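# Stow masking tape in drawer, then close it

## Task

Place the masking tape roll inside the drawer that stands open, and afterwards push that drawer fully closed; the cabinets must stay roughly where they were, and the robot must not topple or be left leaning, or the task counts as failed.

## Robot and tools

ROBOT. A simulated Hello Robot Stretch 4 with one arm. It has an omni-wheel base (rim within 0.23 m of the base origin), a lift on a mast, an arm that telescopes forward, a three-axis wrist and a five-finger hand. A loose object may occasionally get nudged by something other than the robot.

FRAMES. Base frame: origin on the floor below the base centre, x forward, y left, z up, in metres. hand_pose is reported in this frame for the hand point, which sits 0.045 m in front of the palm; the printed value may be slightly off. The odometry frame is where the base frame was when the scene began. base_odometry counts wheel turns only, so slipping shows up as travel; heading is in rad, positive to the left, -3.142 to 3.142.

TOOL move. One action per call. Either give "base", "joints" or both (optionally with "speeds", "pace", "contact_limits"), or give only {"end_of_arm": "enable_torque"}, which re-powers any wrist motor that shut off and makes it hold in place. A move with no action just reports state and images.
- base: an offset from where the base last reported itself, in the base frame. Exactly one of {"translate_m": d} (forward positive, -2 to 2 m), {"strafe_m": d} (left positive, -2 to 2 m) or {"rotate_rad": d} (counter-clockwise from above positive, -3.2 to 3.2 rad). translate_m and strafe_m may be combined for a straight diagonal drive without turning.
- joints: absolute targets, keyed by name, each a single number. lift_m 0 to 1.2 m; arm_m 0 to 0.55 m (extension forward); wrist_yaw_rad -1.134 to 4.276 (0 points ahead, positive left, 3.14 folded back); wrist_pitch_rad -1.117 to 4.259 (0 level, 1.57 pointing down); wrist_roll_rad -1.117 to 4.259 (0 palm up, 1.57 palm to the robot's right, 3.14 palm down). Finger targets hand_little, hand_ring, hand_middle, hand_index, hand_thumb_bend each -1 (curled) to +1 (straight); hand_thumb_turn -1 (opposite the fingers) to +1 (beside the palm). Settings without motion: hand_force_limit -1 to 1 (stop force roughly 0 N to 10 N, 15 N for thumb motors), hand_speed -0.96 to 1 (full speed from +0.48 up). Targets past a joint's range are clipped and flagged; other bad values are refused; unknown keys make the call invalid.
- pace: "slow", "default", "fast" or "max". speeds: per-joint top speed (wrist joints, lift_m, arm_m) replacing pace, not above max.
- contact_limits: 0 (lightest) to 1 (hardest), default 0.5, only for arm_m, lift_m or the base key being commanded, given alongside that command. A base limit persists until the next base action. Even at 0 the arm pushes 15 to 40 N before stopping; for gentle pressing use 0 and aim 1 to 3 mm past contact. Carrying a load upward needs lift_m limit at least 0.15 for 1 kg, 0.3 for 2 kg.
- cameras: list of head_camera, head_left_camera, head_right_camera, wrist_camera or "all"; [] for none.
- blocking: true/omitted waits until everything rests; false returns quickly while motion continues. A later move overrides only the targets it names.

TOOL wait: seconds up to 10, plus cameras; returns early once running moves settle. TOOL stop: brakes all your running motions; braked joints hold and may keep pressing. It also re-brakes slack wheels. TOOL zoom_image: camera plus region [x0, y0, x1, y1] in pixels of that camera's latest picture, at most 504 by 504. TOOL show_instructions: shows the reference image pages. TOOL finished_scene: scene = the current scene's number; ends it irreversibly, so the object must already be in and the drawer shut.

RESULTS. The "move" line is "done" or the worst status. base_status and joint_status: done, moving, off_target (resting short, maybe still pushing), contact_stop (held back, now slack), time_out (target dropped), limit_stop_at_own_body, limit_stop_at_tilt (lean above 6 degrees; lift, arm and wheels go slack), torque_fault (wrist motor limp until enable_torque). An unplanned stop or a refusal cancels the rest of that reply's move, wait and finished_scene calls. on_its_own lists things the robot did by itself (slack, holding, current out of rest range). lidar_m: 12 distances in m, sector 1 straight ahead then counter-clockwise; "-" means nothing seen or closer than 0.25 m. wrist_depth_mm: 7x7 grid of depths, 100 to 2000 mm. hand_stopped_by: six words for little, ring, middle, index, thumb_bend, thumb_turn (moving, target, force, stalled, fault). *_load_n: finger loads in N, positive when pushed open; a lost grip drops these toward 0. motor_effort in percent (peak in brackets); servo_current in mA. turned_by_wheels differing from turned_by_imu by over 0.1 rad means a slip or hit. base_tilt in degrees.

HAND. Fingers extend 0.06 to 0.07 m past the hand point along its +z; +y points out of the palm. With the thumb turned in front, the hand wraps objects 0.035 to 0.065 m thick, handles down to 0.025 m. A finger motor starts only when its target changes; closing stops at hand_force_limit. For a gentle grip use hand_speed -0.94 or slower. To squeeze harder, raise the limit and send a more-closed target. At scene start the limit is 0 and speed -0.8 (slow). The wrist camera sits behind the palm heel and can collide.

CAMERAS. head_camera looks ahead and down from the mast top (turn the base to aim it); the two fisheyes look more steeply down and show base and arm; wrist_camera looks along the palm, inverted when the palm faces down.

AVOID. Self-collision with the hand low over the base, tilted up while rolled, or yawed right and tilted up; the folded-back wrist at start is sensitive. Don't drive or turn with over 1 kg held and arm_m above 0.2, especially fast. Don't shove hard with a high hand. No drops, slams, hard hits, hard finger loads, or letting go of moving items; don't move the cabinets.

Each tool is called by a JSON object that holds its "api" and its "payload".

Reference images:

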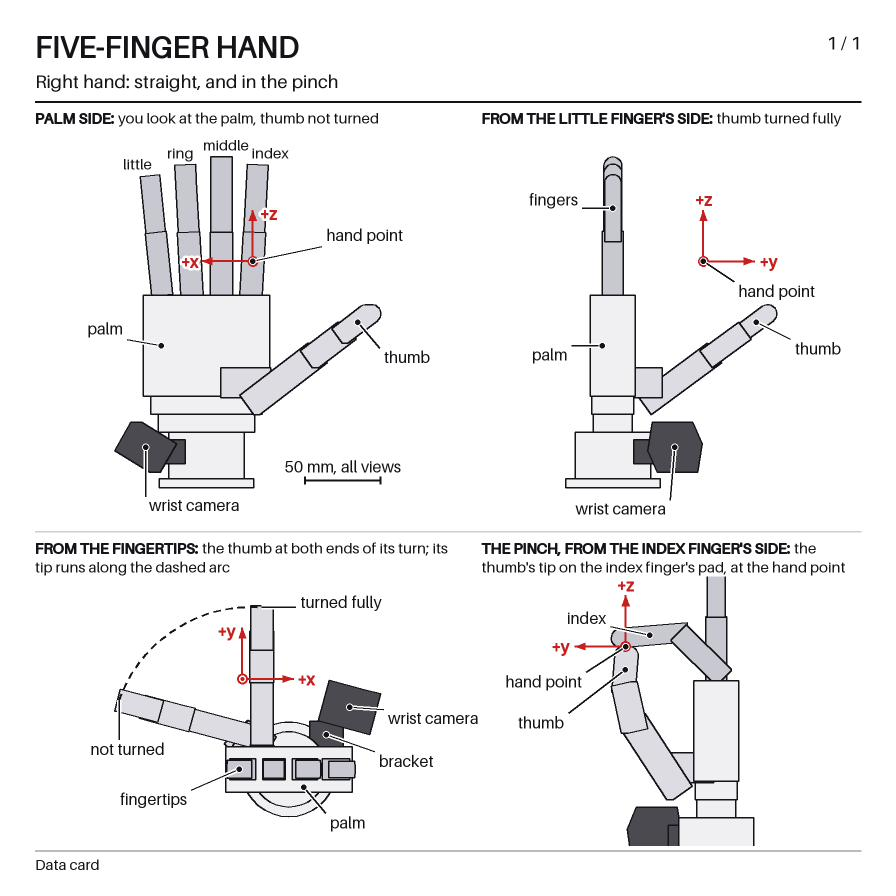

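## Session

{"api": "move", "payload": {"cameras": ["all"]}}

Scene clock: 0.00 s.
base_odometry: x=+0.000 y=+0.000 heading=+0.000
turned_by_wheels: +0.000
turned_by_imu: +0.000
base_tilt: forward=+0.3 right=+0.4
lidar_m: 1.00 1.18 2.17 2.40 2.05 1.36 1.34 1.96 1.77 1.73 2.06 1.88
base_status: not commanded
joint_positions: lift_m=+0.264 arm_m=+0.000 wrist_yaw_rad=+3.234 wrist_pitch_rad=+0.003 wrist_roll_rad=+0.000 hand_little=+1.000 hand_ring=+1.000 hand_middle=+1.000 hand_index=+1.000 hand_thumb_turn=+1.000 hand_thumb_bend=+1.000 hand_force_limit=+0.000 hand_speed=-0.800
joint_status: not commanded
measured_speeds: all 0
hand_stopped_by: target,target,target,target,target,target
little_load_n: 0.0
ring_load_n: 0.0
middle_load_n: 0.0
index_load_n: 0.0
thumb_bend_load_n: 0.0
thumb_turn_load_n: 0.0
motor_effort: lift_m=+24 arm_m=-3 wheel_0=+1 wheel_1=+0 wheel_2=+0
servo_current: wrist_yaw_rad=52 wrist_pitch_rad=26 wrist_roll_rad=33
hand_pose: x=-0.0606 y=+0.0973 z=+0.5013 quat_wxyz=(-0.522, -0.523, +0.477, +0.476) (m; base frame)
wrist_depth_mm: - 130 130 - 1366 - - / - 119 138 - - - - / - 120 152 266 - - - / 137 133 209 - - - - / 209 - - - - - - / 216 1537 124 123 - - - / 214 - - - - - -
pictures: head_camera, head_left_camera, head_right_camera, wrist_camera
camera_calibration:
wrist_camera: T_world_to_cam=[[-0.0744265, 0.996981, -0.0221397, -0.0789281], [0.0568758, -0.0179214, -0.99822, 0.494941], [-0.995603, -0.0755532, -0.0553703, 0.13753], [0, 0, 0, 1]] pos_world=[0.102901, 0.0979506, 0.499928]

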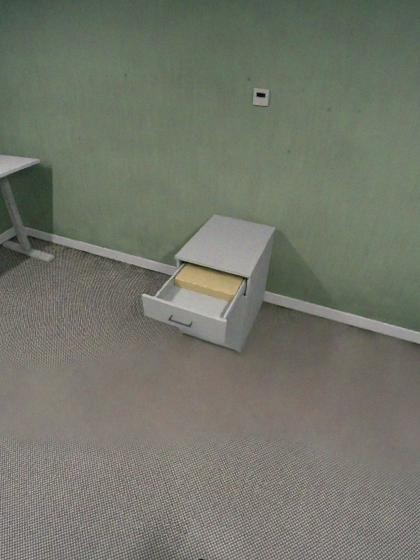

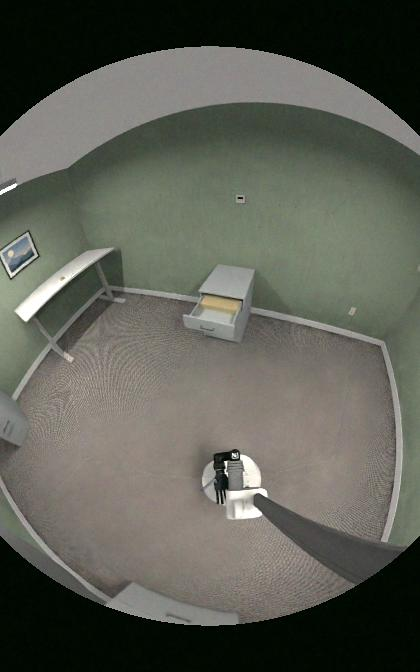

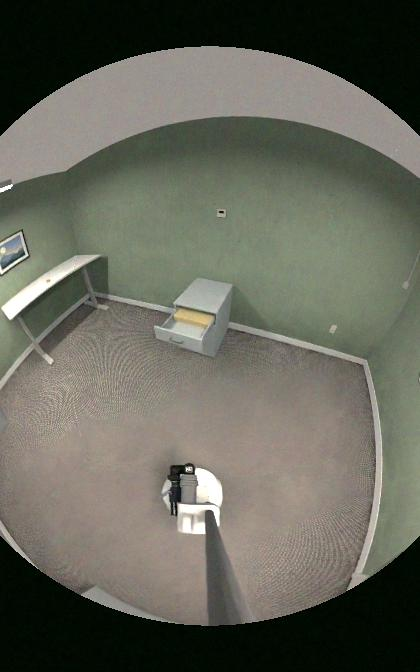

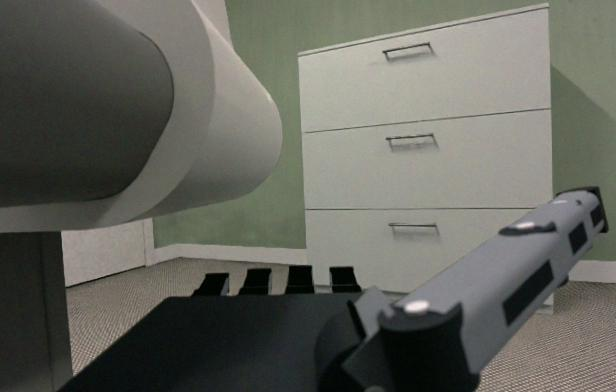

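{"api": "zoom_image", "payload": {"camera": "head_camera", "region": [120, 200, 300, 380]}}

{"api": "zoom_image", "payload": {"camera": "head_left_camera", "region": [0, 230, 140, 370]}}

Scaled by 2.800 from the camera's 420x560 image, which has a finer 1200x1600 frame.

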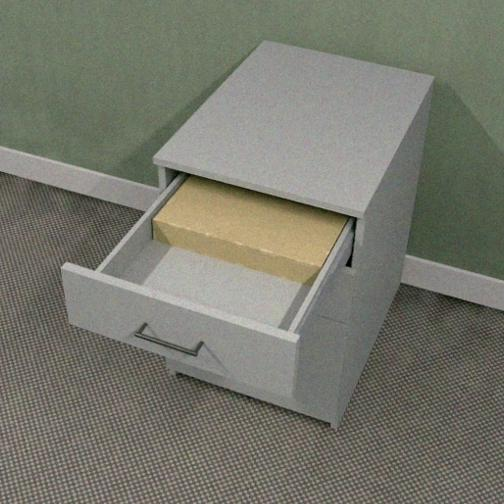

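Scaled by 3.600 from the camera's 420x672 image, which has a finer 600x960 frame.

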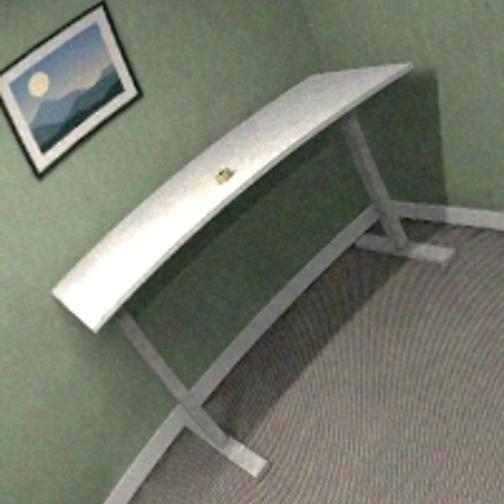

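{"api": "move", "payload": {"base": {"rotate_rad": 1.284}, "joints": {"lift_m": 0.95, "wrist_yaw_rad": 0.0, "hand_thumb_turn": -1.0}}}

{"api": "move", "payload": {"base": {"translate_m": 1.3, "strafe_m": -1.01}, "joints": {"wrist_roll_rad": 3.14, "wrist_pitch_rad": 0.68}, "cameras": ["all"]}}

Scene clock: 26.73 s.
move: done
base_odometry: x=+0.000 y=+0.000 heading=+1.283
turned_by_wheels: +1.283
turned_by_imu: +1.256
base_tilt: forward=+0.2 right=+0.3
lidar_m: 2.21 2.39 1.41 1.34 1.46 1.78 1.75 1.84 1.96 1.02 1.01 2.25
base_status: done
joint_positions: lift_m=+0.950 arm_m=+0.000 wrist_yaw_rad=+0.002 wrist_pitch_rad=+0.003 wrist_roll_rad=+0.000 hand_little=+1.000 hand_ring=+1.000 hand_middle=+1.000 hand_index=+1.000 hand_thumb_turn=-1.000 hand_thumb_bend=+1.000 hand_force_limit=+0.000 hand_speed=-0.800
joint_status: all done
measured_speeds: all 0
hand_stopped_by: target,target,target,target,target,target
little_load_n: 0.0
ring_load_n: 0.0
middle_load_n: 0.0
index_load_n: 0.0
thumb_bend_load_n: 0.0
thumb_turn_load_n: 0.0
motor_effort: lift_m=+26(30) arm_m=-4(5) wheel_0=-2(12) wheel_1=-2(9) wheel_2=-3(11)
servo_current: wrist_yaw_rad=46(137) wrist_pitch_rad=39(46) wrist_roll_rad=33(46)
hand_pose: x=+0.3929 y=-0.1178 z=+1.1873 quat_wxyz=(+0.499, +0.500, +0.501, +0.500) (m; base frame)
wrist_depth_mm: - - - - - - - / - - - - - - - / - - - - - - - / - - - - - - - / - - - - - - - / - - 124 123 - - - / - - - - - - -
pictures: none

Scene clock: 33.60 s.
move: done
base_odometry: x=+1.337 y=+0.960 heading=+1.283
turned_by_wheels: +0.000
turned_by_imu: +0.002
base_tilt: forward=+0.3 right=+0.4
lidar_m: 0.83 0.89 1.91 2.77 2.47 3.17 0.58 0.69 0.94 0.94 1.02 0.85
base_status: done
joint_positions: lift_m=+0.950 arm_m=+0.000 wrist_yaw_rad=+0.002 wrist_pitch_rad=+0.680 wrist_roll_rad=+3.137 hand_little=+1.000 hand_ring=+1.000 hand_middle=+1.000 hand_index=+1.000 hand_thumb_turn=-1.000 hand_thumb_bend=+1.000 hand_force_limit=+0.000 hand_speed=-0.800
joint_status: all done
measured_speeds: all 0
hand_stopped_by: target,target,target,target,target,target
little_load_n: 0.0
ring_load_n: 0.0
middle_load_n: 0.0
index_load_n: 0.0
thumb_bend_load_n: 0.0
thumb_turn_load_n: 0.0
motor_effort: lift_m=+26(27) arm_m=-4(4) wheel_0=+4(20) wheel_1=-1(6) wheel_2=-5(16)
servo_current: wrist_yaw_rad=52(78) wrist_pitch_rad=33(78) wrist_roll_rad=26(104)
hand_pose: x=+0.3054 y=-0.0566 z=+0.9417 quat_wxyz=(-0.304, +0.640, -0.636, +0.305) (m; base frame)
wrist_depth_mm: 1060 1042 1060 1060 1060 1078 1098 / 1205 1229 1229 1160 1205 1229 1255 / 1366 1336 1430 1430 - 1464 1464 / 1464 1618 1661 1708 - 1618 1756 / 1098 - - - - - - / 976 - 124 123 - - - / - - - - - - -
pictures: head_camera, head_left_camera, head_right_camera, wrist_camera
camera_calibration:
wrist_camera: T_world_to_cam=[[-0.0045694, 0.999674, 0.0251137, 0.0457809], [0.587829, -0.0176315, 0.808793, -0.952798], [0.808972, 0.0184583, -0.587557, 0.47011], [0, 0, 0, 1]] pos_world=[0.179986, -0.0712427, 1.04568]

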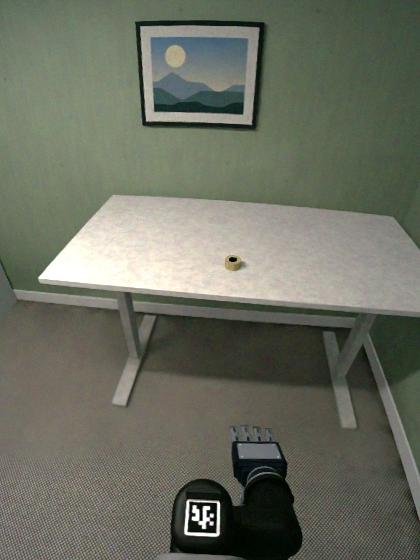

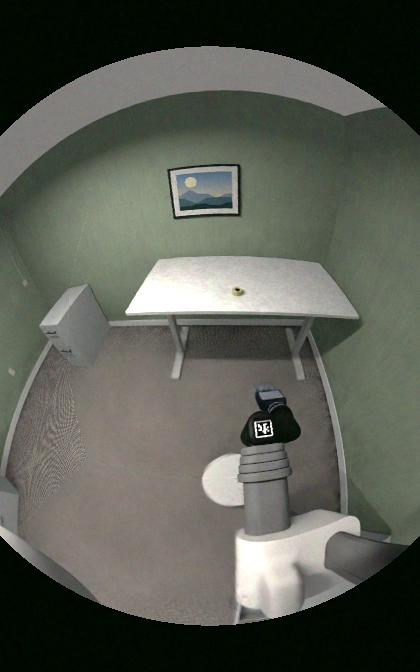

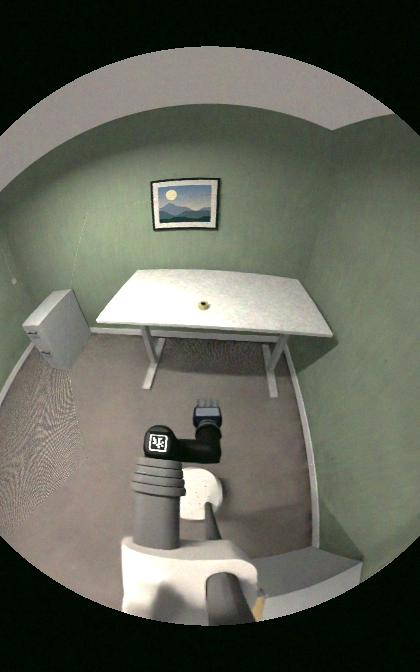

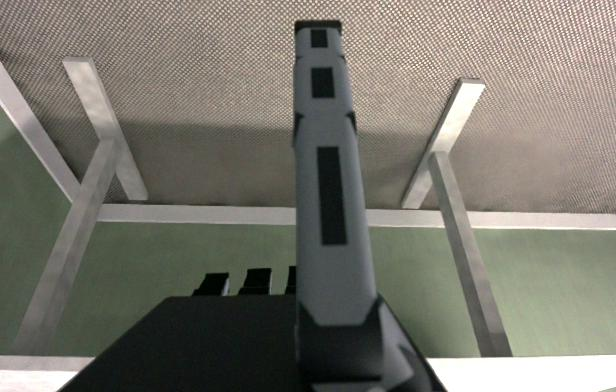

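{"api": "move", "payload": {"base": {"translate_m": 0.34, "strafe_m": -0.007}, "joints": {"lift_m": 1.01}}}

{"api": "move", "payload": {"joints": {"arm_m": 0.39}, "cameras": ["wrist_camera", "head_camera"]}}

{"api": "zoom_image", "payload": {"camera": "wrist_camera", "region": [200, 0, 430, 180]}}

Scene clock: 47.93 s.
move: done
base_odometry: x=+1.440 y=+1.284 heading=+1.283
turned_by_wheels: +0.000
turned_by_imu: +0.000
base_tilt: forward=+0.3 right=+0.4
lidar_m: 0.49 0.55 0.81 2.76 2.62 3.51 0.97 1.03 1.00 0.96 0.68 0.52
base_status: done
joint_positions: lift_m=+1.010 arm_m=+0.000 wrist_yaw_rad=+0.002 wrist_pitch_rad=+0.680 wrist_roll_rad=+3.137 hand_little=+1.000 hand_ring=+1.000 hand_middle=+1.000 hand_index=+1.000 hand_thumb_turn=-1.000 hand_thumb_bend=+1.000 hand_force_limit=+0.000 hand_speed=-0.800
joint_status: all done
measured_speeds: all 0
hand_stopped_by: target,target,target,target,target,target
little_load_n: 0.0
ring_load_n: 0.0
middle_load_n: 0.0
index_load_n: 0.0
thumb_bend_load_n: 0.0
thumb_turn_load_n: 0.0
motor_effort: lift_m=+26(29) arm_m=-4(4) wheel_0=+4(12) wheel_1=+2(8) wheel_2=-5(19)
servo_current: wrist_yaw_rad=65(65) wrist_pitch_rad=33(46) wrist_roll_rad=39(46)
hand_pose: x=+0.3054 y=-0.0566 z=+1.0017 quat_wxyz=(-0.304, +0.640, -0.636, +0.305) (m; base frame)
wrist_depth_mm: 1138 1118 1160 1118 1098 1138 1160 / 1078 1255 1308 1229 1308 1281 1308 / 1397 1430 1499 - - 1430 1537 / 1336 - - - - - - / - - - - - - - / - - 124 123 - - - / - - - - - - -
pictures: none

Scene clock: 50.20 s.
move: done
base_odometry: x=+1.440 y=+1.284 heading=+1.283
turned_by_wheels: +0.000
turned_by_imu: +0.000
base_tilt: forward=+0.4 right=+0.4
lidar_m: 0.49 0.53 0.80 2.77 2.62 3.51 0.95 1.02 1.02 0.96 0.68 0.53
base_status: not commanded
joint_positions: lift_m=+1.010 arm_m=+0.390 wrist_yaw_rad=+0.002 wrist_pitch_rad=+0.680 wrist_roll_rad=+3.138 hand_little=+1.000 hand_ring=+1.000 hand_middle=+1.000 hand_index=+1.000 hand_thumb_turn=-1.000 hand_thumb_bend=+1.000 hand_force_limit=+0.000 hand_speed=-0.800
joint_status: all done
measured_speeds: all 0
hand_stopped_by: target,target,target,target,target,target
little_load_n: 0.0
ring_load_n: 0.0
middle_load_n: 0.0
index_load_n: 0.0
thumb_bend_load_n: 0.0
thumb_turn_load_n: 0.0
motor_effort: lift_m=+27(27) arm_m=+5(9) wheel_0=+3(4) wheel_1=+1(2) wheel_2=-4(5)
servo_current: wrist_yaw_rad=59(72) wrist_pitch_rad=39(46) wrist_roll_rad=46(46)
hand_pose: x=+0.6952 y=-0.0566 z=+1.0017 quat_wxyz=(-0.304, +0.640, -0.636, +0.305) (m; base frame)
wrist_depth_mm: - - - 168 - - - / - - - 105 - - - / - - - - - - - / - - - - - - - / - - - - - - - / - - 123 123 - - - / - - - - - - -
pictures: head_camera, wrist_camera
camera_calibration:
wrist_camera: T_world_to_cam=[[-0.00403022, 0.999671, 0.0253361, 0.0455001], [0.587874, -0.0181273, 0.808749, -1.23048], [0.808942, 0.0181539, -0.587608, 0.190076], [0, 0, 0, 1]] pos_world=[0.569788, -0.0712409, 1.10568]

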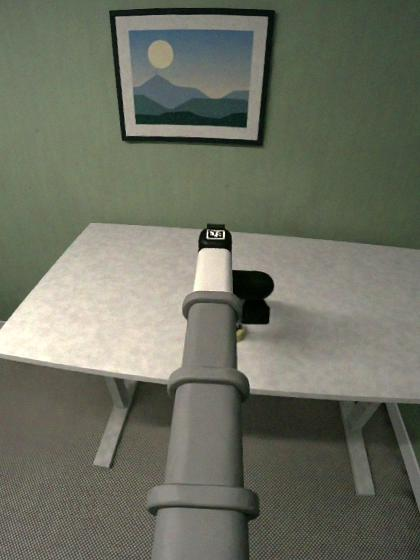

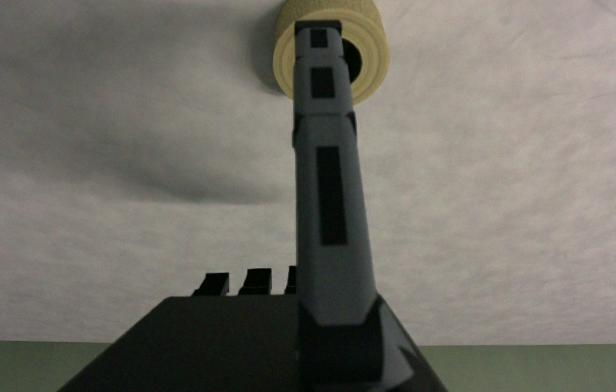

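Scaled by 2.191.

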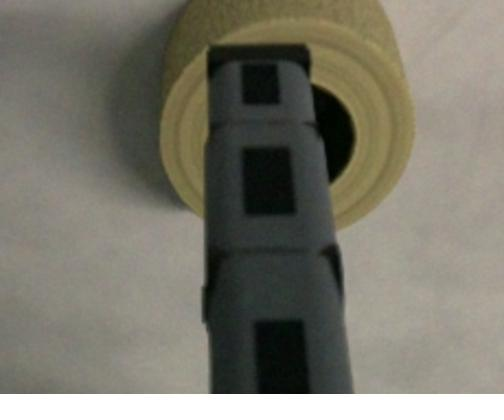

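{"api": "move", "payload": {"base": {"strafe_m": 0.0137}, "joints": {"arm_m": 0.382, "lift_m": 0.985, "hand_index": 0.5, "hand_middle": 0.5}, "cameras": ["wrist_camera"]}}

{"api": "zoom_image", "payload": {"camera": "wrist_camera", "region": [200, 0, 430, 180]}}

Scene clock: 59.27 s.
move: done
base_odometry: x=+1.427 y=+1.288 heading=+1.283
turned_by_wheels: +0.000
turned_by_imu: -0.001
base_tilt: forward=+0.2 right=+0.3
lidar_m: 0.50 0.56 0.80 2.75 2.61 3.51 0.95 1.03 1.01 0.98 0.70 0.55
base_status: done
joint_positions: lift_m=+0.985 arm_m=+0.382 wrist_yaw_rad=+0.001 wrist_pitch_rad=+0.680 wrist_roll_rad=+3.138 hand_little=+1.000 hand_ring=+1.000 hand_middle=+0.500 hand_index=+0.500 hand_thumb_turn=-1.000 hand_thumb_bend=+1.000 hand_force_limit=+0.000 hand_speed=-0.800
joint_status: all done
measured_speeds: all 0
hand_stopped_by: target,target,target,target,target,target
little_load_n: -0.5
ring_load_n: 0.0
middle_load_n: 0.0
index_load_n: 0.0
thumb_bend_load_n: 0.0
thumb_turn_load_n: 0.0
motor_effort: lift_m=+17(26) arm_m=-5(7) wheel_0=-1(14) wheel_1=+1(15) wheel_2=+0(3)
servo_current: wrist_yaw_rad=59(72) wrist_pitch_rad=33(46) wrist_roll_rad=39(39)
hand_pose: x=+0.6873 y=-0.0567 z=+0.9775 quat_wxyz=(-0.304, +0.640, -0.636, +0.305) (m; base frame)
wrist_depth_mm: - - - - - - - / - - - 111 - - - / - - - - - - - / - - - - - - - / - - - - - - - / - - 124 123 - - - / - - - - - - -
pictures: wrist_camera
camera_calibration:
wrist_camera: T_world_to_cam=[[-0.00366823, 0.999673, 0.025316, 0.0458985], [0.587935, -0.0183224, 0.8087, -1.20626], [0.8089, 0.0178507, -0.587676, 0.182321], [0, 0, 0, 1]] pos_world=[0.56189, -0.0712396, 1.08148]

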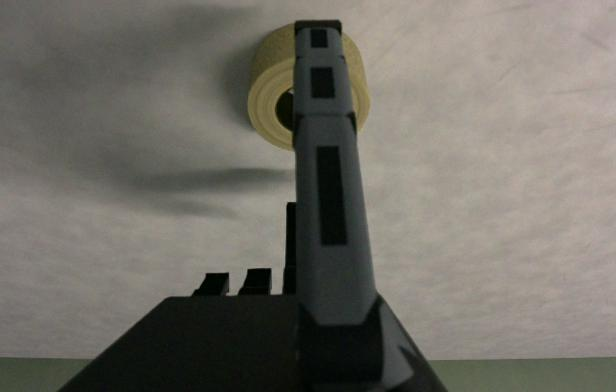

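Scaled by 2.191.

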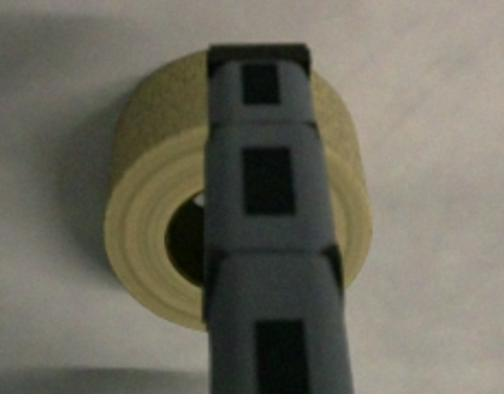

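{"api": "move", "payload": {"joints": {"arm_m": 0.371}, "pace": "slow"}}

{"api": "move", "payload": {"joints": {"lift_m": 0.967}, "pace": "slow", "contact_limits": {"lift_m": 0.1}, "cameras": ["wrist_camera"]}}

{"api": "zoom_image", "payload": {"camera": "wrist_camera", "region": [200, 0, 430, 240]}}

Scene clock: 72.03 s.
move: done
base_odometry: x=+1.427 y=+1.288 heading=+1.283
turned_by_wheels: +0.000
turned_by_imu: -0.001
base_tilt: forward=+0.3 right=+0.4
lidar_m: 0.49 0.54 0.80 2.75 2.62 3.51 0.95 1.03 1.01 0.98 0.71 0.54
base_status: not commanded
joint_positions: lift_m=+0.985 arm_m=+0.371 wrist_yaw_rad=+0.001 wrist_pitch_rad=+0.680 wrist_roll_rad=+3.138 hand_little=+1.000 hand_ring=+1.000 hand_middle=+0.500 hand_index=+0.500 hand_thumb_turn=-1.000 hand_thumb_bend=+1.000 hand_force_limit=+0.000 hand_speed=-0.800
joint_status: all done
measured_speeds: all 0
hand_stopped_by: target,target,target,target,target,target
little_load_n: 0.0
ring_load_n: 0.0
middle_load_n: 0.0
index_load_n: 0.0
thumb_bend_load_n: 0.0
thumb_turn_load_n: 0.0
motor_effort: lift_m=+17(17) arm_m=-5(9) wheel_0=-1(2) wheel_1=+1(1) wheel_2=+0(1)
servo_current: wrist_yaw_rad=65(65) wrist_pitch_rad=39(46) wrist_roll_rad=33(39)
hand_pose: x=+0.6763 y=-0.0567 z=+0.9775 quat_wxyz=(-0.304, +0.640, -0.636, +0.305) (m; base frame)
wrist_depth_mm: - - - - - - - / - - - 108 - - - / - - - - - - - / - - - - - - - / - - - - - - - / - - 123 123 - - - / - - - - - - -
pictures: none

Scene clock: 72.93 s.
move: done
base_odometry: x=+1.427 y=+1.288 heading=+1.283
turned_by_wheels: +0.000
turned_by_imu: +0.000
base_tilt: forward=+0.4 right=+0.3
lidar_m: 0.51 0.55 0.78 2.74 2.63 3.53 0.97 1.01 1.01 0.98 0.72 0.54
base_status: not commanded
joint_positions: lift_m=+0.967 arm_m=+0.371 wrist_yaw_rad=+0.001 wrist_pitch_rad=+0.680 wrist_roll_rad=+3.138 hand_little=+1.000 hand_ring=+1.000 hand_middle=+0.500 hand_index=+0.500 hand_thumb_turn=-1.000 hand_thumb_bend=+1.000 hand_force_limit=+0.000 hand_speed=-0.800
joint_status: all done
measured_speeds: all 0
hand_stopped_by: target,target,target,target,target,target
little_load_n: 0.0
ring_load_n: 0.0
middle_load_n: 0.0
index_load_n: -0.5
thumb_bend_load_n: 0.0
thumb_turn_load_n: 0.0
motor_effort: lift_m=+17(17) arm_m=-5(5) wheel_0=-1(2) wheel_1=+0(1) wheel_2=+0(1)
servo_current: wrist_yaw_rad=59(65) wrist_pitch_rad=33(46) wrist_roll_rad=39(39)
contact_limits: lift_m 0.1
hand_pose: x=+0.6763 y=-0.0567 z=+0.9595 quat_wxyz=(-0.304, +0.640, -0.636, +0.305) (m; base frame)
wrist_depth_mm: - - - - - - - / - - - 105 - - - / - - - - - - - / - - - - - - - / - - - - - - - / - - 123 123 - - - / - - - - - - -
pictures: wrist_camera
camera_calibration:
wrist_camera: T_world_to_cam=[[-0.00366823, 0.999673, 0.025316, 0.0463138], [0.587935, -0.0183224, 0.8087, -1.18523], [0.8089, 0.0178507, -0.587676, 0.180641], [0, 0, 0, 1]] pos_world=[0.55089, -0.0712396, 1.06348]

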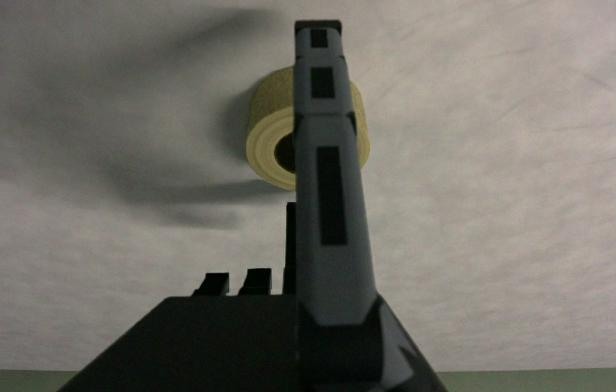

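Scaled by 2.100.

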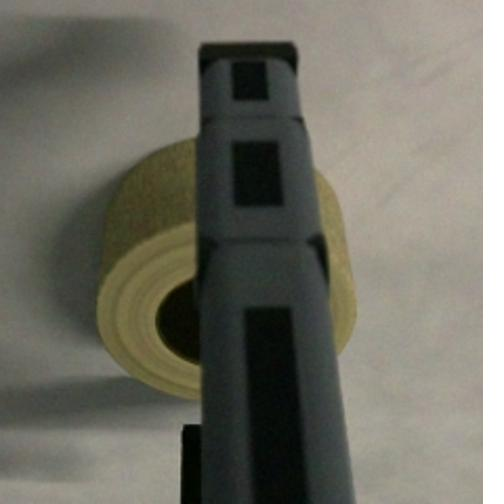

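{"api": "move", "payload": {"joints": {"arm_m": 0.36, "wrist_pitch_rad": 0.62, "lift_m": 0.962}, "pace": "slow"}}

{"api": "move", "payload": {"joints": {"lift_m": 0.954}, "pace": "slow", "contact_limits": {"lift_m": 0.05}}}

{"api": "move", "payload": {"joints": {"hand_speed": -0.92, "hand_force_limit": -0.4, "hand_index": -0.3, "hand_middle": -0.3}, "cameras": ["wrist_camera"]}}

{"api": "zoom_image", "payload": {"camera": "wrist_camera", "region": [200, 0, 430, 240]}}

Scene clock: 87.47 s.
move: done
base_odometry: x=+1.427 y=+1.288 heading=+1.283
turned_by_wheels: +0.000
turned_by_imu: -0.001
base_tilt: forward=+0.4 right=+0.4
lidar_m: 0.50 0.54 0.78 2.74 2.63 3.49 0.97 1.00 0.99 0.98 0.67 0.54
base_status: not commanded
joint_positions: lift_m=+0.962 arm_m=+0.360 wrist_yaw_rad=+0.001 wrist_pitch_rad=+0.629 wrist_roll_rad=+3.138 hand_little=+1.000 hand_ring=+1.000 hand_middle=+0.500 hand_index=+0.500 hand_thumb_turn=-1.000 hand_thumb_bend=+1.000 hand_force_limit=+0.000 hand_speed=-0.800
joint_status: all done
measured_speeds: all 0
hand_stopped_by: target,target,target,target,target,target
little_load_n: 0.0
ring_load_n: 0.0
middle_load_n: 0.0
index_load_n: 0.0
thumb_bend_load_n: 0.0
thumb_turn_load_n: 0.0
motor_effort: lift_m=+17(18) arm_m=-5(8) wheel_0=-1(2) wheel_1=+1(1) wheel_2=+0(1)
servo_current: wrist_yaw_rad=72(72) wrist_pitch_rad=52(91) wrist_roll_rad=39(39)
hand_pose: x=+0.6746 y=-0.0566 z=+0.9616 quat_wxyz=(-0.320, +0.632, -0.629, +0.321) (m; base frame)
wrist_depth_mm: - - - - - - - / - - - 105 - - - / - - - - - - - / - - - - - - - / - - - - - - - / - - 124 123 - - - / - - - - - - -
pictures: none

Scene clock: 88.17 s.
move: done
base_odometry: x=+1.427 y=+1.288 heading=+1.283
turned_by_wheels: +0.000
turned_by_imu: +0.000
base_tilt: forward=+0.3 right=+0.4
lidar_m: 0.49 0.52 0.78 2.75 2.63 3.50 0.96 1.04 1.00 0.97 0.66 0.52
base_status: not commanded
joint_positions: lift_m=+0.954 arm_m=+0.360 wrist_yaw_rad=+0.001 wrist_pitch_rad=+0.629 wrist_roll_rad=+3.138 hand_little=+1.000 hand_ring=+1.000 hand_middle=+0.500 hand_index=+0.500 hand_thumb_turn=-1.000 hand_thumb_bend=+1.000 hand_force_limit=+0.000 hand_speed=-0.800
joint_status: all done
measured_speeds: all 0
hand_stopped_by: target,target,target,target,target,target
little_load_n: 0.0
ring_load_n: 0.0
middle_load_n: 0.0
index_load_n: 0.0
thumb_bend_load_n: 0.0
thumb_turn_load_n: 0.0
motor_effort: lift_m=+17(18) arm_m=-5(6) wheel_0=-1(2) wheel_1=+0(1) wheel_2=+0(1)
servo_current: wrist_yaw_rad=65(72) wrist_pitch_rad=39(59) wrist_roll_rad=33(39)
contact_limits: lift_m 0.05
hand_pose: x=+0.6747 y=-0.0566 z=+0.9536 quat_wxyz=(-0.320, +0.632, -0.628, +0.321) (m; base frame)
wrist_depth_mm: - - - - - - - / - - - 105 - - - / - - - - - - - / - - - - - - - / - - - - - - - / - - 123 123 - - - / - - - - - - -
pictures: none

Scene clock: 92.20 s.
move: off_target
base_odometry: x=+1.427 y=+1.288 heading=+1.283
turned_by_wheels: +0.000
turned_by_imu: -0.001
base_tilt: forward=+0.3 right=+0.4
lidar_m: 0.49 0.54 0.79 2.75 2.63 3.50 0.95 1.01 1.01 0.96 0.71 0.53
base_status: not commanded
joint_positions: lift_m=+0.954 arm_m=+0.360 wrist_yaw_rad=+0.001 wrist_pitch_rad=+0.628 wrist_roll_rad=+3.138 hand_little=+1.000 hand_ring=+1.000 hand_middle=+0.001 hand_index=-0.300 hand_thumb_turn=-1.000 hand_thumb_bend=+1.000 hand_force_limit=-0.400 hand_speed=-0.920
joint_status: hand_middle off_target (ended at +0.001, target -0.300); the others done
measured_speeds: all 0
hand_stopped_by: target,target,force,target,target,target
little_load_n: 0.0
ring_load_n: -0.5
middle_load_n: 4.0
index_load_n: 0.0
thumb_bend_load_n: 0.5
thumb_turn_load_n: 0.0
motor_effort: lift_m=+17(17) arm_m=-5(6) wheel_0=-1(2) wheel_1=+1(1) wheel_2=-1(1)
servo_current: wrist_yaw_rad=59(72) wrist_pitch_rad=46(59) wrist_roll_rad=33(39)
contact_limits: lift_m 0.05
hand_pose: x=+0.6748 y=-0.0566 z=+0.9537 quat_wxyz=(-0.321, +0.632, -0.628, +0.321) (m; base frame)
wrist_depth_mm: - - - 136 - - - / - - - 105 - - - / - - - - - - - / - - - - - - - / - - - - - - - / - - 123 123 - - - / - - - - - - -
pictures: wrist_camera
camera_calibration:
wrist_camera: T_world_to_cam=[[-0.00491934, 0.999671, 0.025177, 0.0474319], [0.545196, -0.0184251, 0.838106, -1.17883], [0.838294, 0.0178493, -0.544926, 0.117821], [0, 0, 0, 1]] pos_world=[0.544159, -0.0712394, 1.051]

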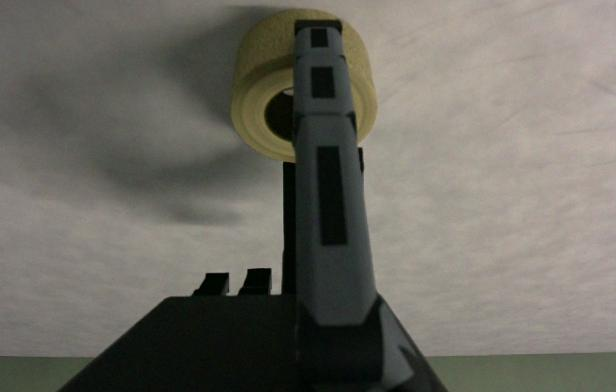

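Scaled by 2.100.

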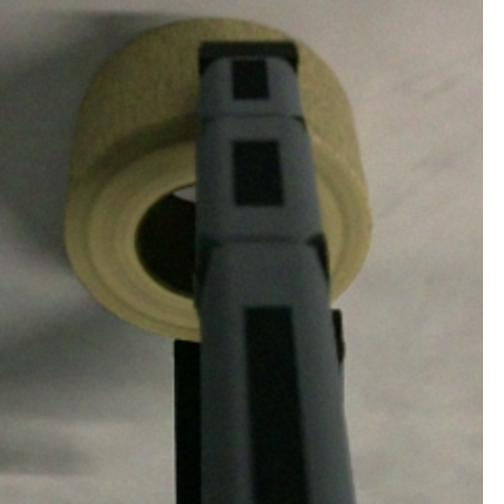

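{"api": "move", "payload": {"joints": {"hand_index": -0.6}, "cameras": ["wrist_camera"]}}

{"api": "zoom_image", "payload": {"camera": "wrist_camera", "region": [200, 0, 430, 240]}}

Scene clock: 99.80 s.
move: done
base_odometry: x=+1.427 y=+1.288 heading=+1.283
turned_by_wheels: +0.000
turned_by_imu: -0.001
base_tilt: forward=+0.4 right=+0.4
lidar_m: 0.50 0.56 0.78 2.74 2.63 3.51 0.96 1.02 1.01 0.98 0.71 0.53
base_status: not commanded
joint_positions: lift_m=+0.954 arm_m=+0.360 wrist_yaw_rad=+0.001 wrist_pitch_rad=+0.628 wrist_roll_rad=+3.138 hand_little=+1.000 hand_ring=+1.000 hand_middle=+0.001 hand_index=-0.600 hand_thumb_turn=-1.000 hand_thumb_bend=+1.000 hand_force_limit=-0.400 hand_speed=-0.920
joint_status: all done
measured_speeds: all 0
hand_stopped_by: target,target,force,target,target,target
little_load_n: 0.0
ring_load_n: 0.0
middle_load_n: 4.0
index_load_n: 0.5
thumb_bend_load_n: 1.0
thumb_turn_load_n: 0.5
motor_effort: lift_m=+17(17) arm_m=-5(6) wheel_0=-1(2) wheel_1=+1(1) wheel_2=+0(1)
servo_current: wrist_yaw_rad=52(72) wrist_pitch_rad=59(59) wrist_roll_rad=39(39)
contact_limits: lift_m 0.05
hand_pose: x=+0.6748 y=-0.0566 z=+0.9537 quat_wxyz=(-0.321, +0.632, -0.628, +0.321) (m; base frame)
wrist_depth_mm: - - - 135 - - - / - - - 105 - - - / - - - - - - - / - - - - - - - / - - - - - - - / - - 124 123 - - - / - - - - - - -
pictures: wrist_camera
camera_calibration:
wrist_camera: T_world_to_cam=[[-0.00491934, 0.999671, 0.025177, 0.0474319], [0.545196, -0.0184251, 0.838106, -1.17883], [0.838294, 0.0178493, -0.544926, 0.117821], [0, 0, 0, 1]] pos_world=[0.544159, -0.0712394, 1.051]

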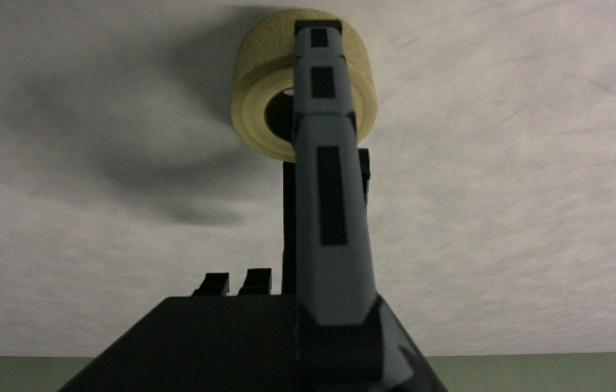

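Scaled by 2.100.

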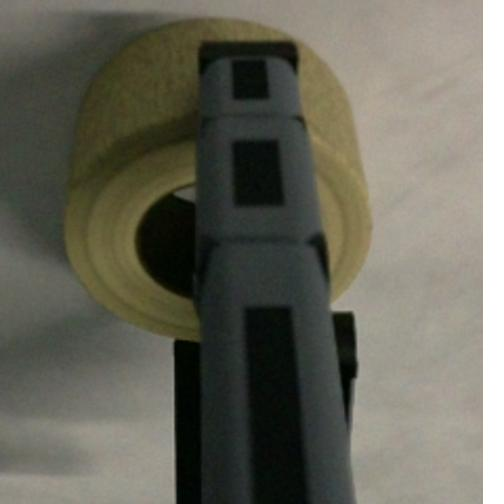

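{"api": "move", "payload": {"joints": {"hand_speed": -0.8, "hand_index": 0.5, "hand_middle": 0.5}}}

{"api": "move", "payload": {"joints": {"arm_m": 0.35}, "pace": "slow"}}

{"api": "move", "payload": {"base": {"strafe_m": -0.011}, "pace": "slow", "cameras": ["wrist_camera"]}}

{"api": "zoom_image", "payload": {"camera": "wrist_camera", "region": [200, 0, 430, 240]}}

Scene clock: 124.77 s.
move: done
base_odometry: x=+1.427 y=+1.288 heading=+1.283
turned_by_wheels: +0.000
turned_by_imu: -0.001
base_tilt: forward=+0.3 right=+0.3
lidar_m: 0.49 0.56 0.79 2.73 2.63 3.51 0.96 1.03 1.01 0.96 0.71 0.53
base_status: not commanded
joint_positions: lift_m=+0.954 arm_m=+0.360 wrist_yaw_rad=+0.001 wrist_pitch_rad=+0.625 wrist_roll_rad=+3.138 hand_little=+1.000 hand_ring=+1.000 hand_middle=+0.500 hand_index=+0.500 hand_thumb_turn=-1.000 hand_thumb_bend=+1.000 hand_force_limit=-0.400 hand_speed=-0.800
joint_status: all done
measured_speeds: all 0
hand_stopped_by: target,target,target,target,target,target
little_load_n: 0.0
ring_load_n: 0.0
middle_load_n: 0.0
index_load_n: 0.0
thumb_bend_load_n: 0.0
thumb_turn_load_n: 0.0
motor_effort: lift_m=+17(17) arm_m=-5(5) wheel_0=-1(2) wheel_1=+0(1) wheel_2=-1(1)
servo_current: wrist_yaw_rad=52(65) wrist_pitch_rad=33(52) wrist_roll_rad=33(46)
contact_limits: lift_m 0.05
hand_pose: x=+0.6753 y=-0.0566 z=+0.9541 quat_wxyz=(-0.322, +0.631, -0.628, +0.322) (m; base frame)
wrist_depth_mm: - - - - - - - / - - - 108 - - - / - - - - - - - / - - - - - - - / - - - - - - - / - - 123 123 - - - / - - - - - - -
pictures: none

Scene clock: 125.70 s.
move: done
base_odometry: x=+1.427 y=+1.288 heading=+1.283
turned_by_wheels: +0.000
turned_by_imu: +0.000
base_tilt: forward=+0.4 right=+0.3
lidar_m: 0.49 0.56 0.81 2.74 2.60 3.50 0.94 1.02 1.01 0.97 0.69 0.53
base_status: not commanded
joint_positions: lift_m=+0.954 arm_m=+0.350 wrist_yaw_rad=+0.001 wrist_pitch_rad=+0.625 wrist_roll_rad=+3.138 hand_little=+1.000 hand_ring=+1.000 hand_middle=+0.500 hand_index=+0.500 hand_thumb_turn=-1.000 hand_thumb_bend=+1.000 hand_force_limit=-0.400 hand_speed=-0.800
joint_status: all done
measured_speeds: all 0
hand_stopped_by: target,target,target,target,target,target
little_load_n: -0.5
ring_load_n: 0.0
middle_load_n: 0.0
index_load_n: 0.0
thumb_bend_load_n: 0.0
thumb_turn_load_n: 0.0
motor_effort: lift_m=+17(17) arm_m=-5(7) wheel_0=-1(2) wheel_1=+1(1) wheel_2=+0(1)
servo_current: wrist_yaw_rad=59(72) wrist_pitch_rad=39(46) wrist_roll_rad=33(39)
contact_limits: lift_m 0.05
hand_pose: x=+0.6654 y=-0.0566 z=+0.9541 quat_wxyz=(-0.322, +0.631, -0.628, +0.322) (m; base frame)
wrist_depth_mm: - - - - - - - / - - - 108 - - - / - - - - - - - / - - - - - - - / - - - - - - - / - - 123 123 - - - / - - - - - - -
pictures: none

Scene clock: 126.60 s.
move: done
base_odometry: x=+1.437 y=+1.285 heading=+1.283
turned_by_wheels: +0.000
turned_by_imu: +0.000
base_tilt: forward=+0.3 right=+0.4
lidar_m: 0.51 0.55 0.79 2.76 2.63 3.52 0.94 1.03 0.99 0.96 0.70 0.52
base_status: done
joint_positions: lift_m=+0.954 arm_m=+0.350 wrist_yaw_rad=+0.001 wrist_pitch_rad=+0.625 wrist_roll_rad=+3.138 hand_little=+1.000 hand_ring=+1.000 hand_middle=+0.500 hand_index=+0.500 hand_thumb_turn=-1.000 hand_thumb_bend=+1.000 hand_force_limit=-0.400 hand_speed=-0.800
joint_status: not commanded
measured_speeds: all 0
hand_stopped_by: target,target,target,target,target,target
little_load_n: 0.0
ring_load_n: 0.0
middle_load_n: 0.0
index_load_n: 0.0
thumb_bend_load_n: 0.0
thumb_turn_load_n: 0.0
motor_effort: lift_m=+17(17) arm_m=-5(6) wheel_0=+7(13) wheel_1=-7(10) wheel_2=+0(1)
servo_current: wrist_yaw_rad=59(65) wrist_pitch_rad=46(52) wrist_roll_rad=33(46)
contact_limits: lift_m 0.05
hand_pose: x=+0.6654 y=-0.0566 z=+0.9541 quat_wxyz=(-0.322, +0.631, -0.628, +0.322) (m; base frame)
wrist_depth_mm: - - - - - - - / - - - 108 - - - / - - - - - - - / - - - - - - - / - - - - - - - / - - 124 123 - - - / - - - - - - -
pictures: wrist_camera
camera_calibration:
wrist_camera: T_world_to_cam=[[-0.0048887, 0.999667, 0.0253265, 0.0472078], [0.54259, -0.0186227, 0.839791, -1.17401], [0.839984, 0.0178474, -0.542318, 0.122358], [0, 0, 0, 1]] pos_world=[0.534458, -0.0712391, 1.05109]

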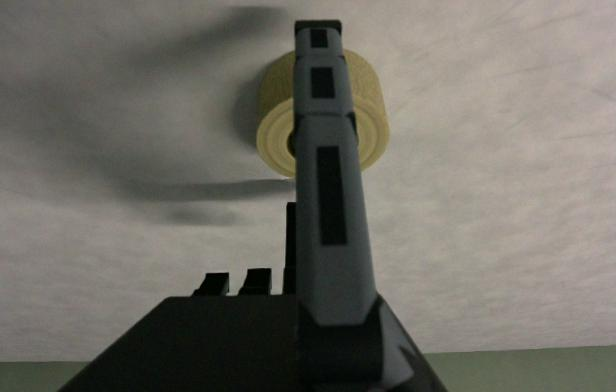

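Scaled by 2.100.

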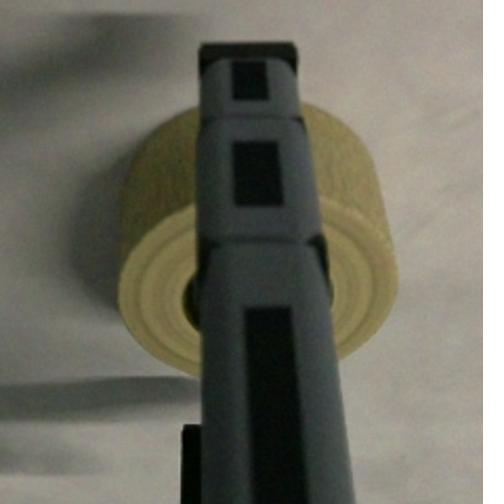

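{"api": "move", "payload": {"joints": {"hand_speed": -0.92, "hand_index": -0.35, "hand_middle": -0.35}, "cameras": ["wrist_camera"]}}

{"api": "zoom_image", "payload": {"camera": "wrist_camera", "region": [200, 0, 430, 240]}}

Scene clock: 134.83 s.
move: off_target
base_odometry: x=+1.437 y=+1.285 heading=+1.283
turned_by_wheels: +0.000
turned_by_imu: -0.001
base_tilt: forward=+0.3 right=+0.3
lidar_m: 0.49 0.54 0.80 2.74 2.60 3.50 0.95 1.03 0.99 0.97 0.68 0.53
base_status: not commanded
joint_positions: lift_m=+0.954 arm_m=+0.350 wrist_yaw_rad=+0.001 wrist_pitch_rad=+0.625 wrist_roll_rad=+3.138 hand_little=+1.000 hand_ring=+1.000 hand_middle=-0.015 hand_index=-0.350 hand_thumb_turn=-1.000 hand_thumb_bend=+1.000 hand_force_limit=-0.400 hand_speed=-0.920
joint_status: hand_middle off_target (ended at -0.015, target -0.350); the others done
measured_speeds: all 0
hand_stopped_by: target,target,force,target,target,target
little_load_n: 0.0
ring_load_n: 0.0
middle_load_n: 2.5
index_load_n: 0.0
thumb_bend_load_n: 0.5
thumb_turn_load_n: 0.5
motor_effort: lift_m=+17(17) arm_m=-5(6) wheel_0=+7(7) wheel_1=-6(7) wheel_2=+0(0)
servo_current: wrist_yaw_rad=65(72) wrist_pitch_rad=39(46) wrist_roll_rad=39(39)
contact_limits: lift_m 0.05
hand_pose: x=+0.6654 y=-0.0566 z=+0.9541 quat_wxyz=(-0.322, +0.631, -0.628, +0.322) (m; base frame)
wrist_depth_mm: - - - 140 - - - / - - - 107 - - - / - - - 162 - - - / - - - - - - - / - - - - - - - / - - 123 123 - - - / - - - - - - -
pictures: wrist_camera
camera_calibration:
wrist_camera: T_world_to_cam=[[-0.0048887, 0.999667, 0.0253265, 0.0472078], [0.54259, -0.0186227, 0.839791, -1.17401], [0.839984, 0.0178474, -0.542318, 0.122358], [0, 0, 0, 1]] pos_world=[0.534458, -0.0712391, 1.05109]

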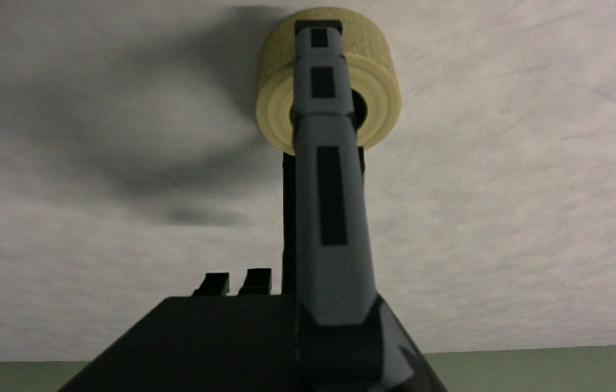

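Scaled by 2.100.

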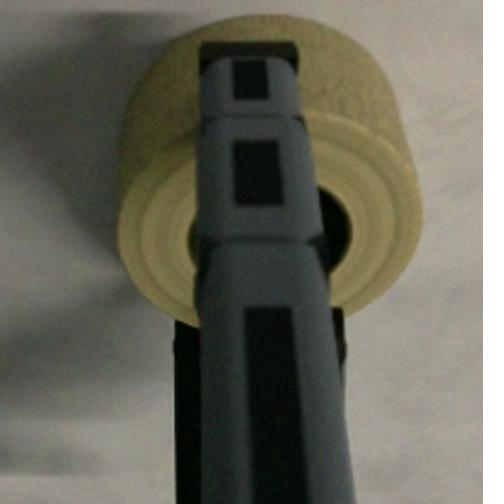

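{"api": "move", "payload": {"cameras": ["head_right_camera", "head_camera", "head_left_camera", "wrist_camera"]}}

{"api": "zoom_image", "payload": {"camera": "head_right_camera", "region": [170, 290, 250, 370]}}

{"api": "zoom_image", "payload": {"camera": "head_camera", "region": [190, 220, 300, 370]}}

{"api": "zoom_image", "payload": {"camera": "wrist_camera", "region": [240, 80, 420, 240]}}

Scene clock: 150.63 s.
base_odometry: x=+1.437 y=+1.285 heading=+1.283
turned_by_wheels: +0.000
turned_by_imu: +0.000
base_tilt: forward=+0.3 right=+0.4
lidar_m: 0.49 0.54 0.80 2.77 2.63 3.50 0.95 1.02 1.00 0.96 0.69 0.53
base_status: not commanded
joint_positions: lift_m=+0.954 arm_m=+0.350 wrist_yaw_rad=+0.001 wrist_pitch_rad=+0.625 wrist_roll_rad=+3.138 hand_little=+1.000 hand_ring=+1.000 hand_middle=-0.015 hand_index=-0.350 hand_thumb_turn=-1.000 hand_thumb_bend=+1.000 hand_force_limit=-0.400 hand_speed=-0.920
joint_status: hand_middle off_target (ended at -0.015, target -0.350); the others done
measured_speeds: all 0
hand_stopped_by: target,target,force,target,target,target
little_load_n: 0.0
ring_load_n: -0.5
middle_load_n: 2.5
index_load_n: 0.0
thumb_bend_load_n: 0.5
thumb_turn_load_n: 0.5
motor_effort: lift_m=+17(17) arm_m=-5(6) wheel_0=+7(7) wheel_1=-6(7) wheel_2=+0(0)
servo_current: wrist_yaw_rad=52(72) wrist_pitch_rad=39(46) wrist_roll_rad=33(39)
contact_limits: lift_m 0.05
hand_pose: x=+0.6654 y=-0.0566 z=+0.9541 quat_wxyz=(-0.322, +0.631, -0.628, +0.322) (m; base frame)
wrist_depth_mm: - - - 139 - - - / - - - 107 - - - / - - - 162 - - - / - - - - - - - / - - - - - - - / - - 124 123 - - - / - - - - - - -
pictures: head_camera, head_left_camera, head_right_camera, wrist_camera
camera_calibration:
wrist_camera: T_world_to_cam=[[-0.0048887, 0.999667, 0.0253265, 0.0472078], [0.54259, -0.0186227, 0.839791, -1.17401], [0.839984, 0.0178474, -0.542318, 0.122358], [0, 0, 0, 1]] pos_world=[0.534458, -0.0712391, 1.05109]

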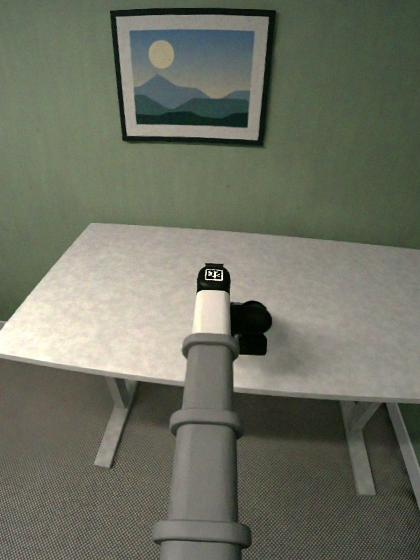

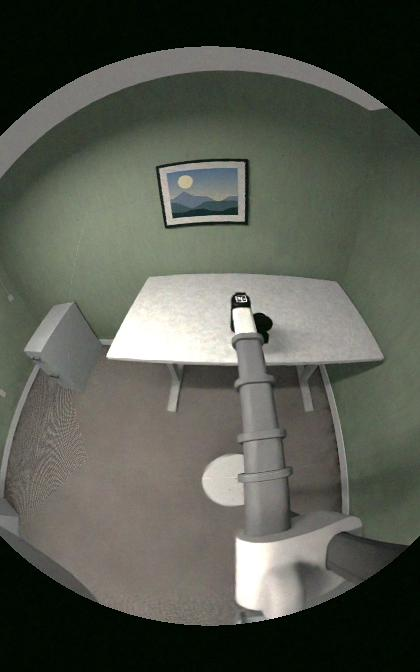

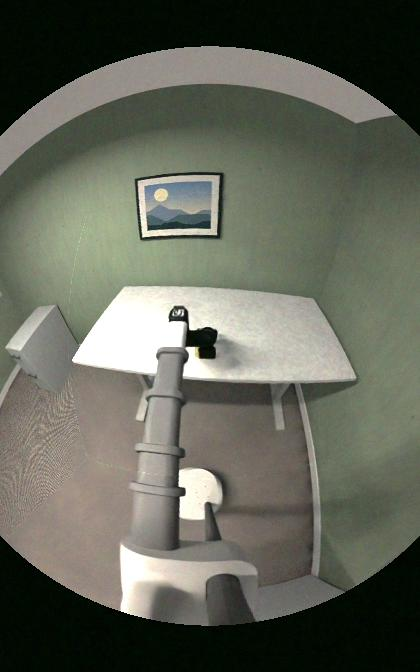

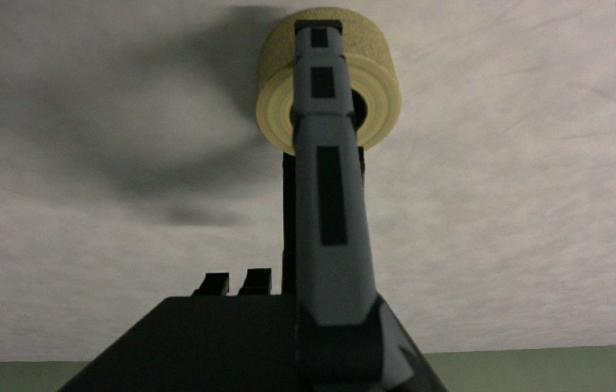

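Scaled by 6.300 from the camera's 420x672 image, which has a finer 600x960 frame.

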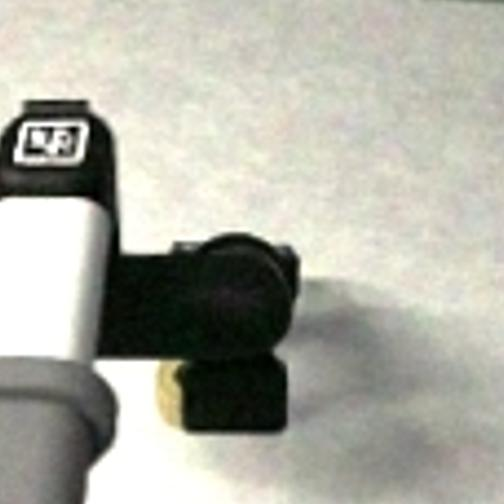

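Scaled by 3.360 from the camera's 420x560 image, which has a finer 1200x1600 frame.

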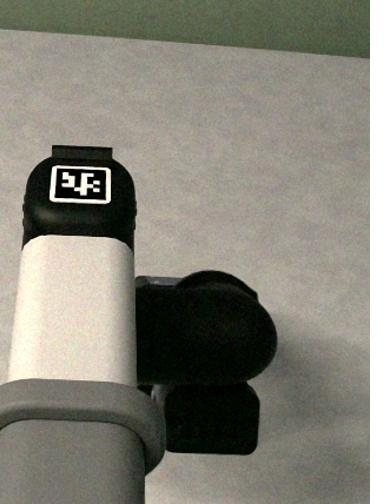

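Scaled by 2.800.

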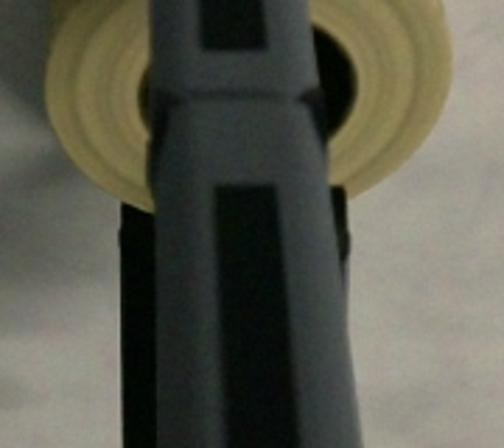

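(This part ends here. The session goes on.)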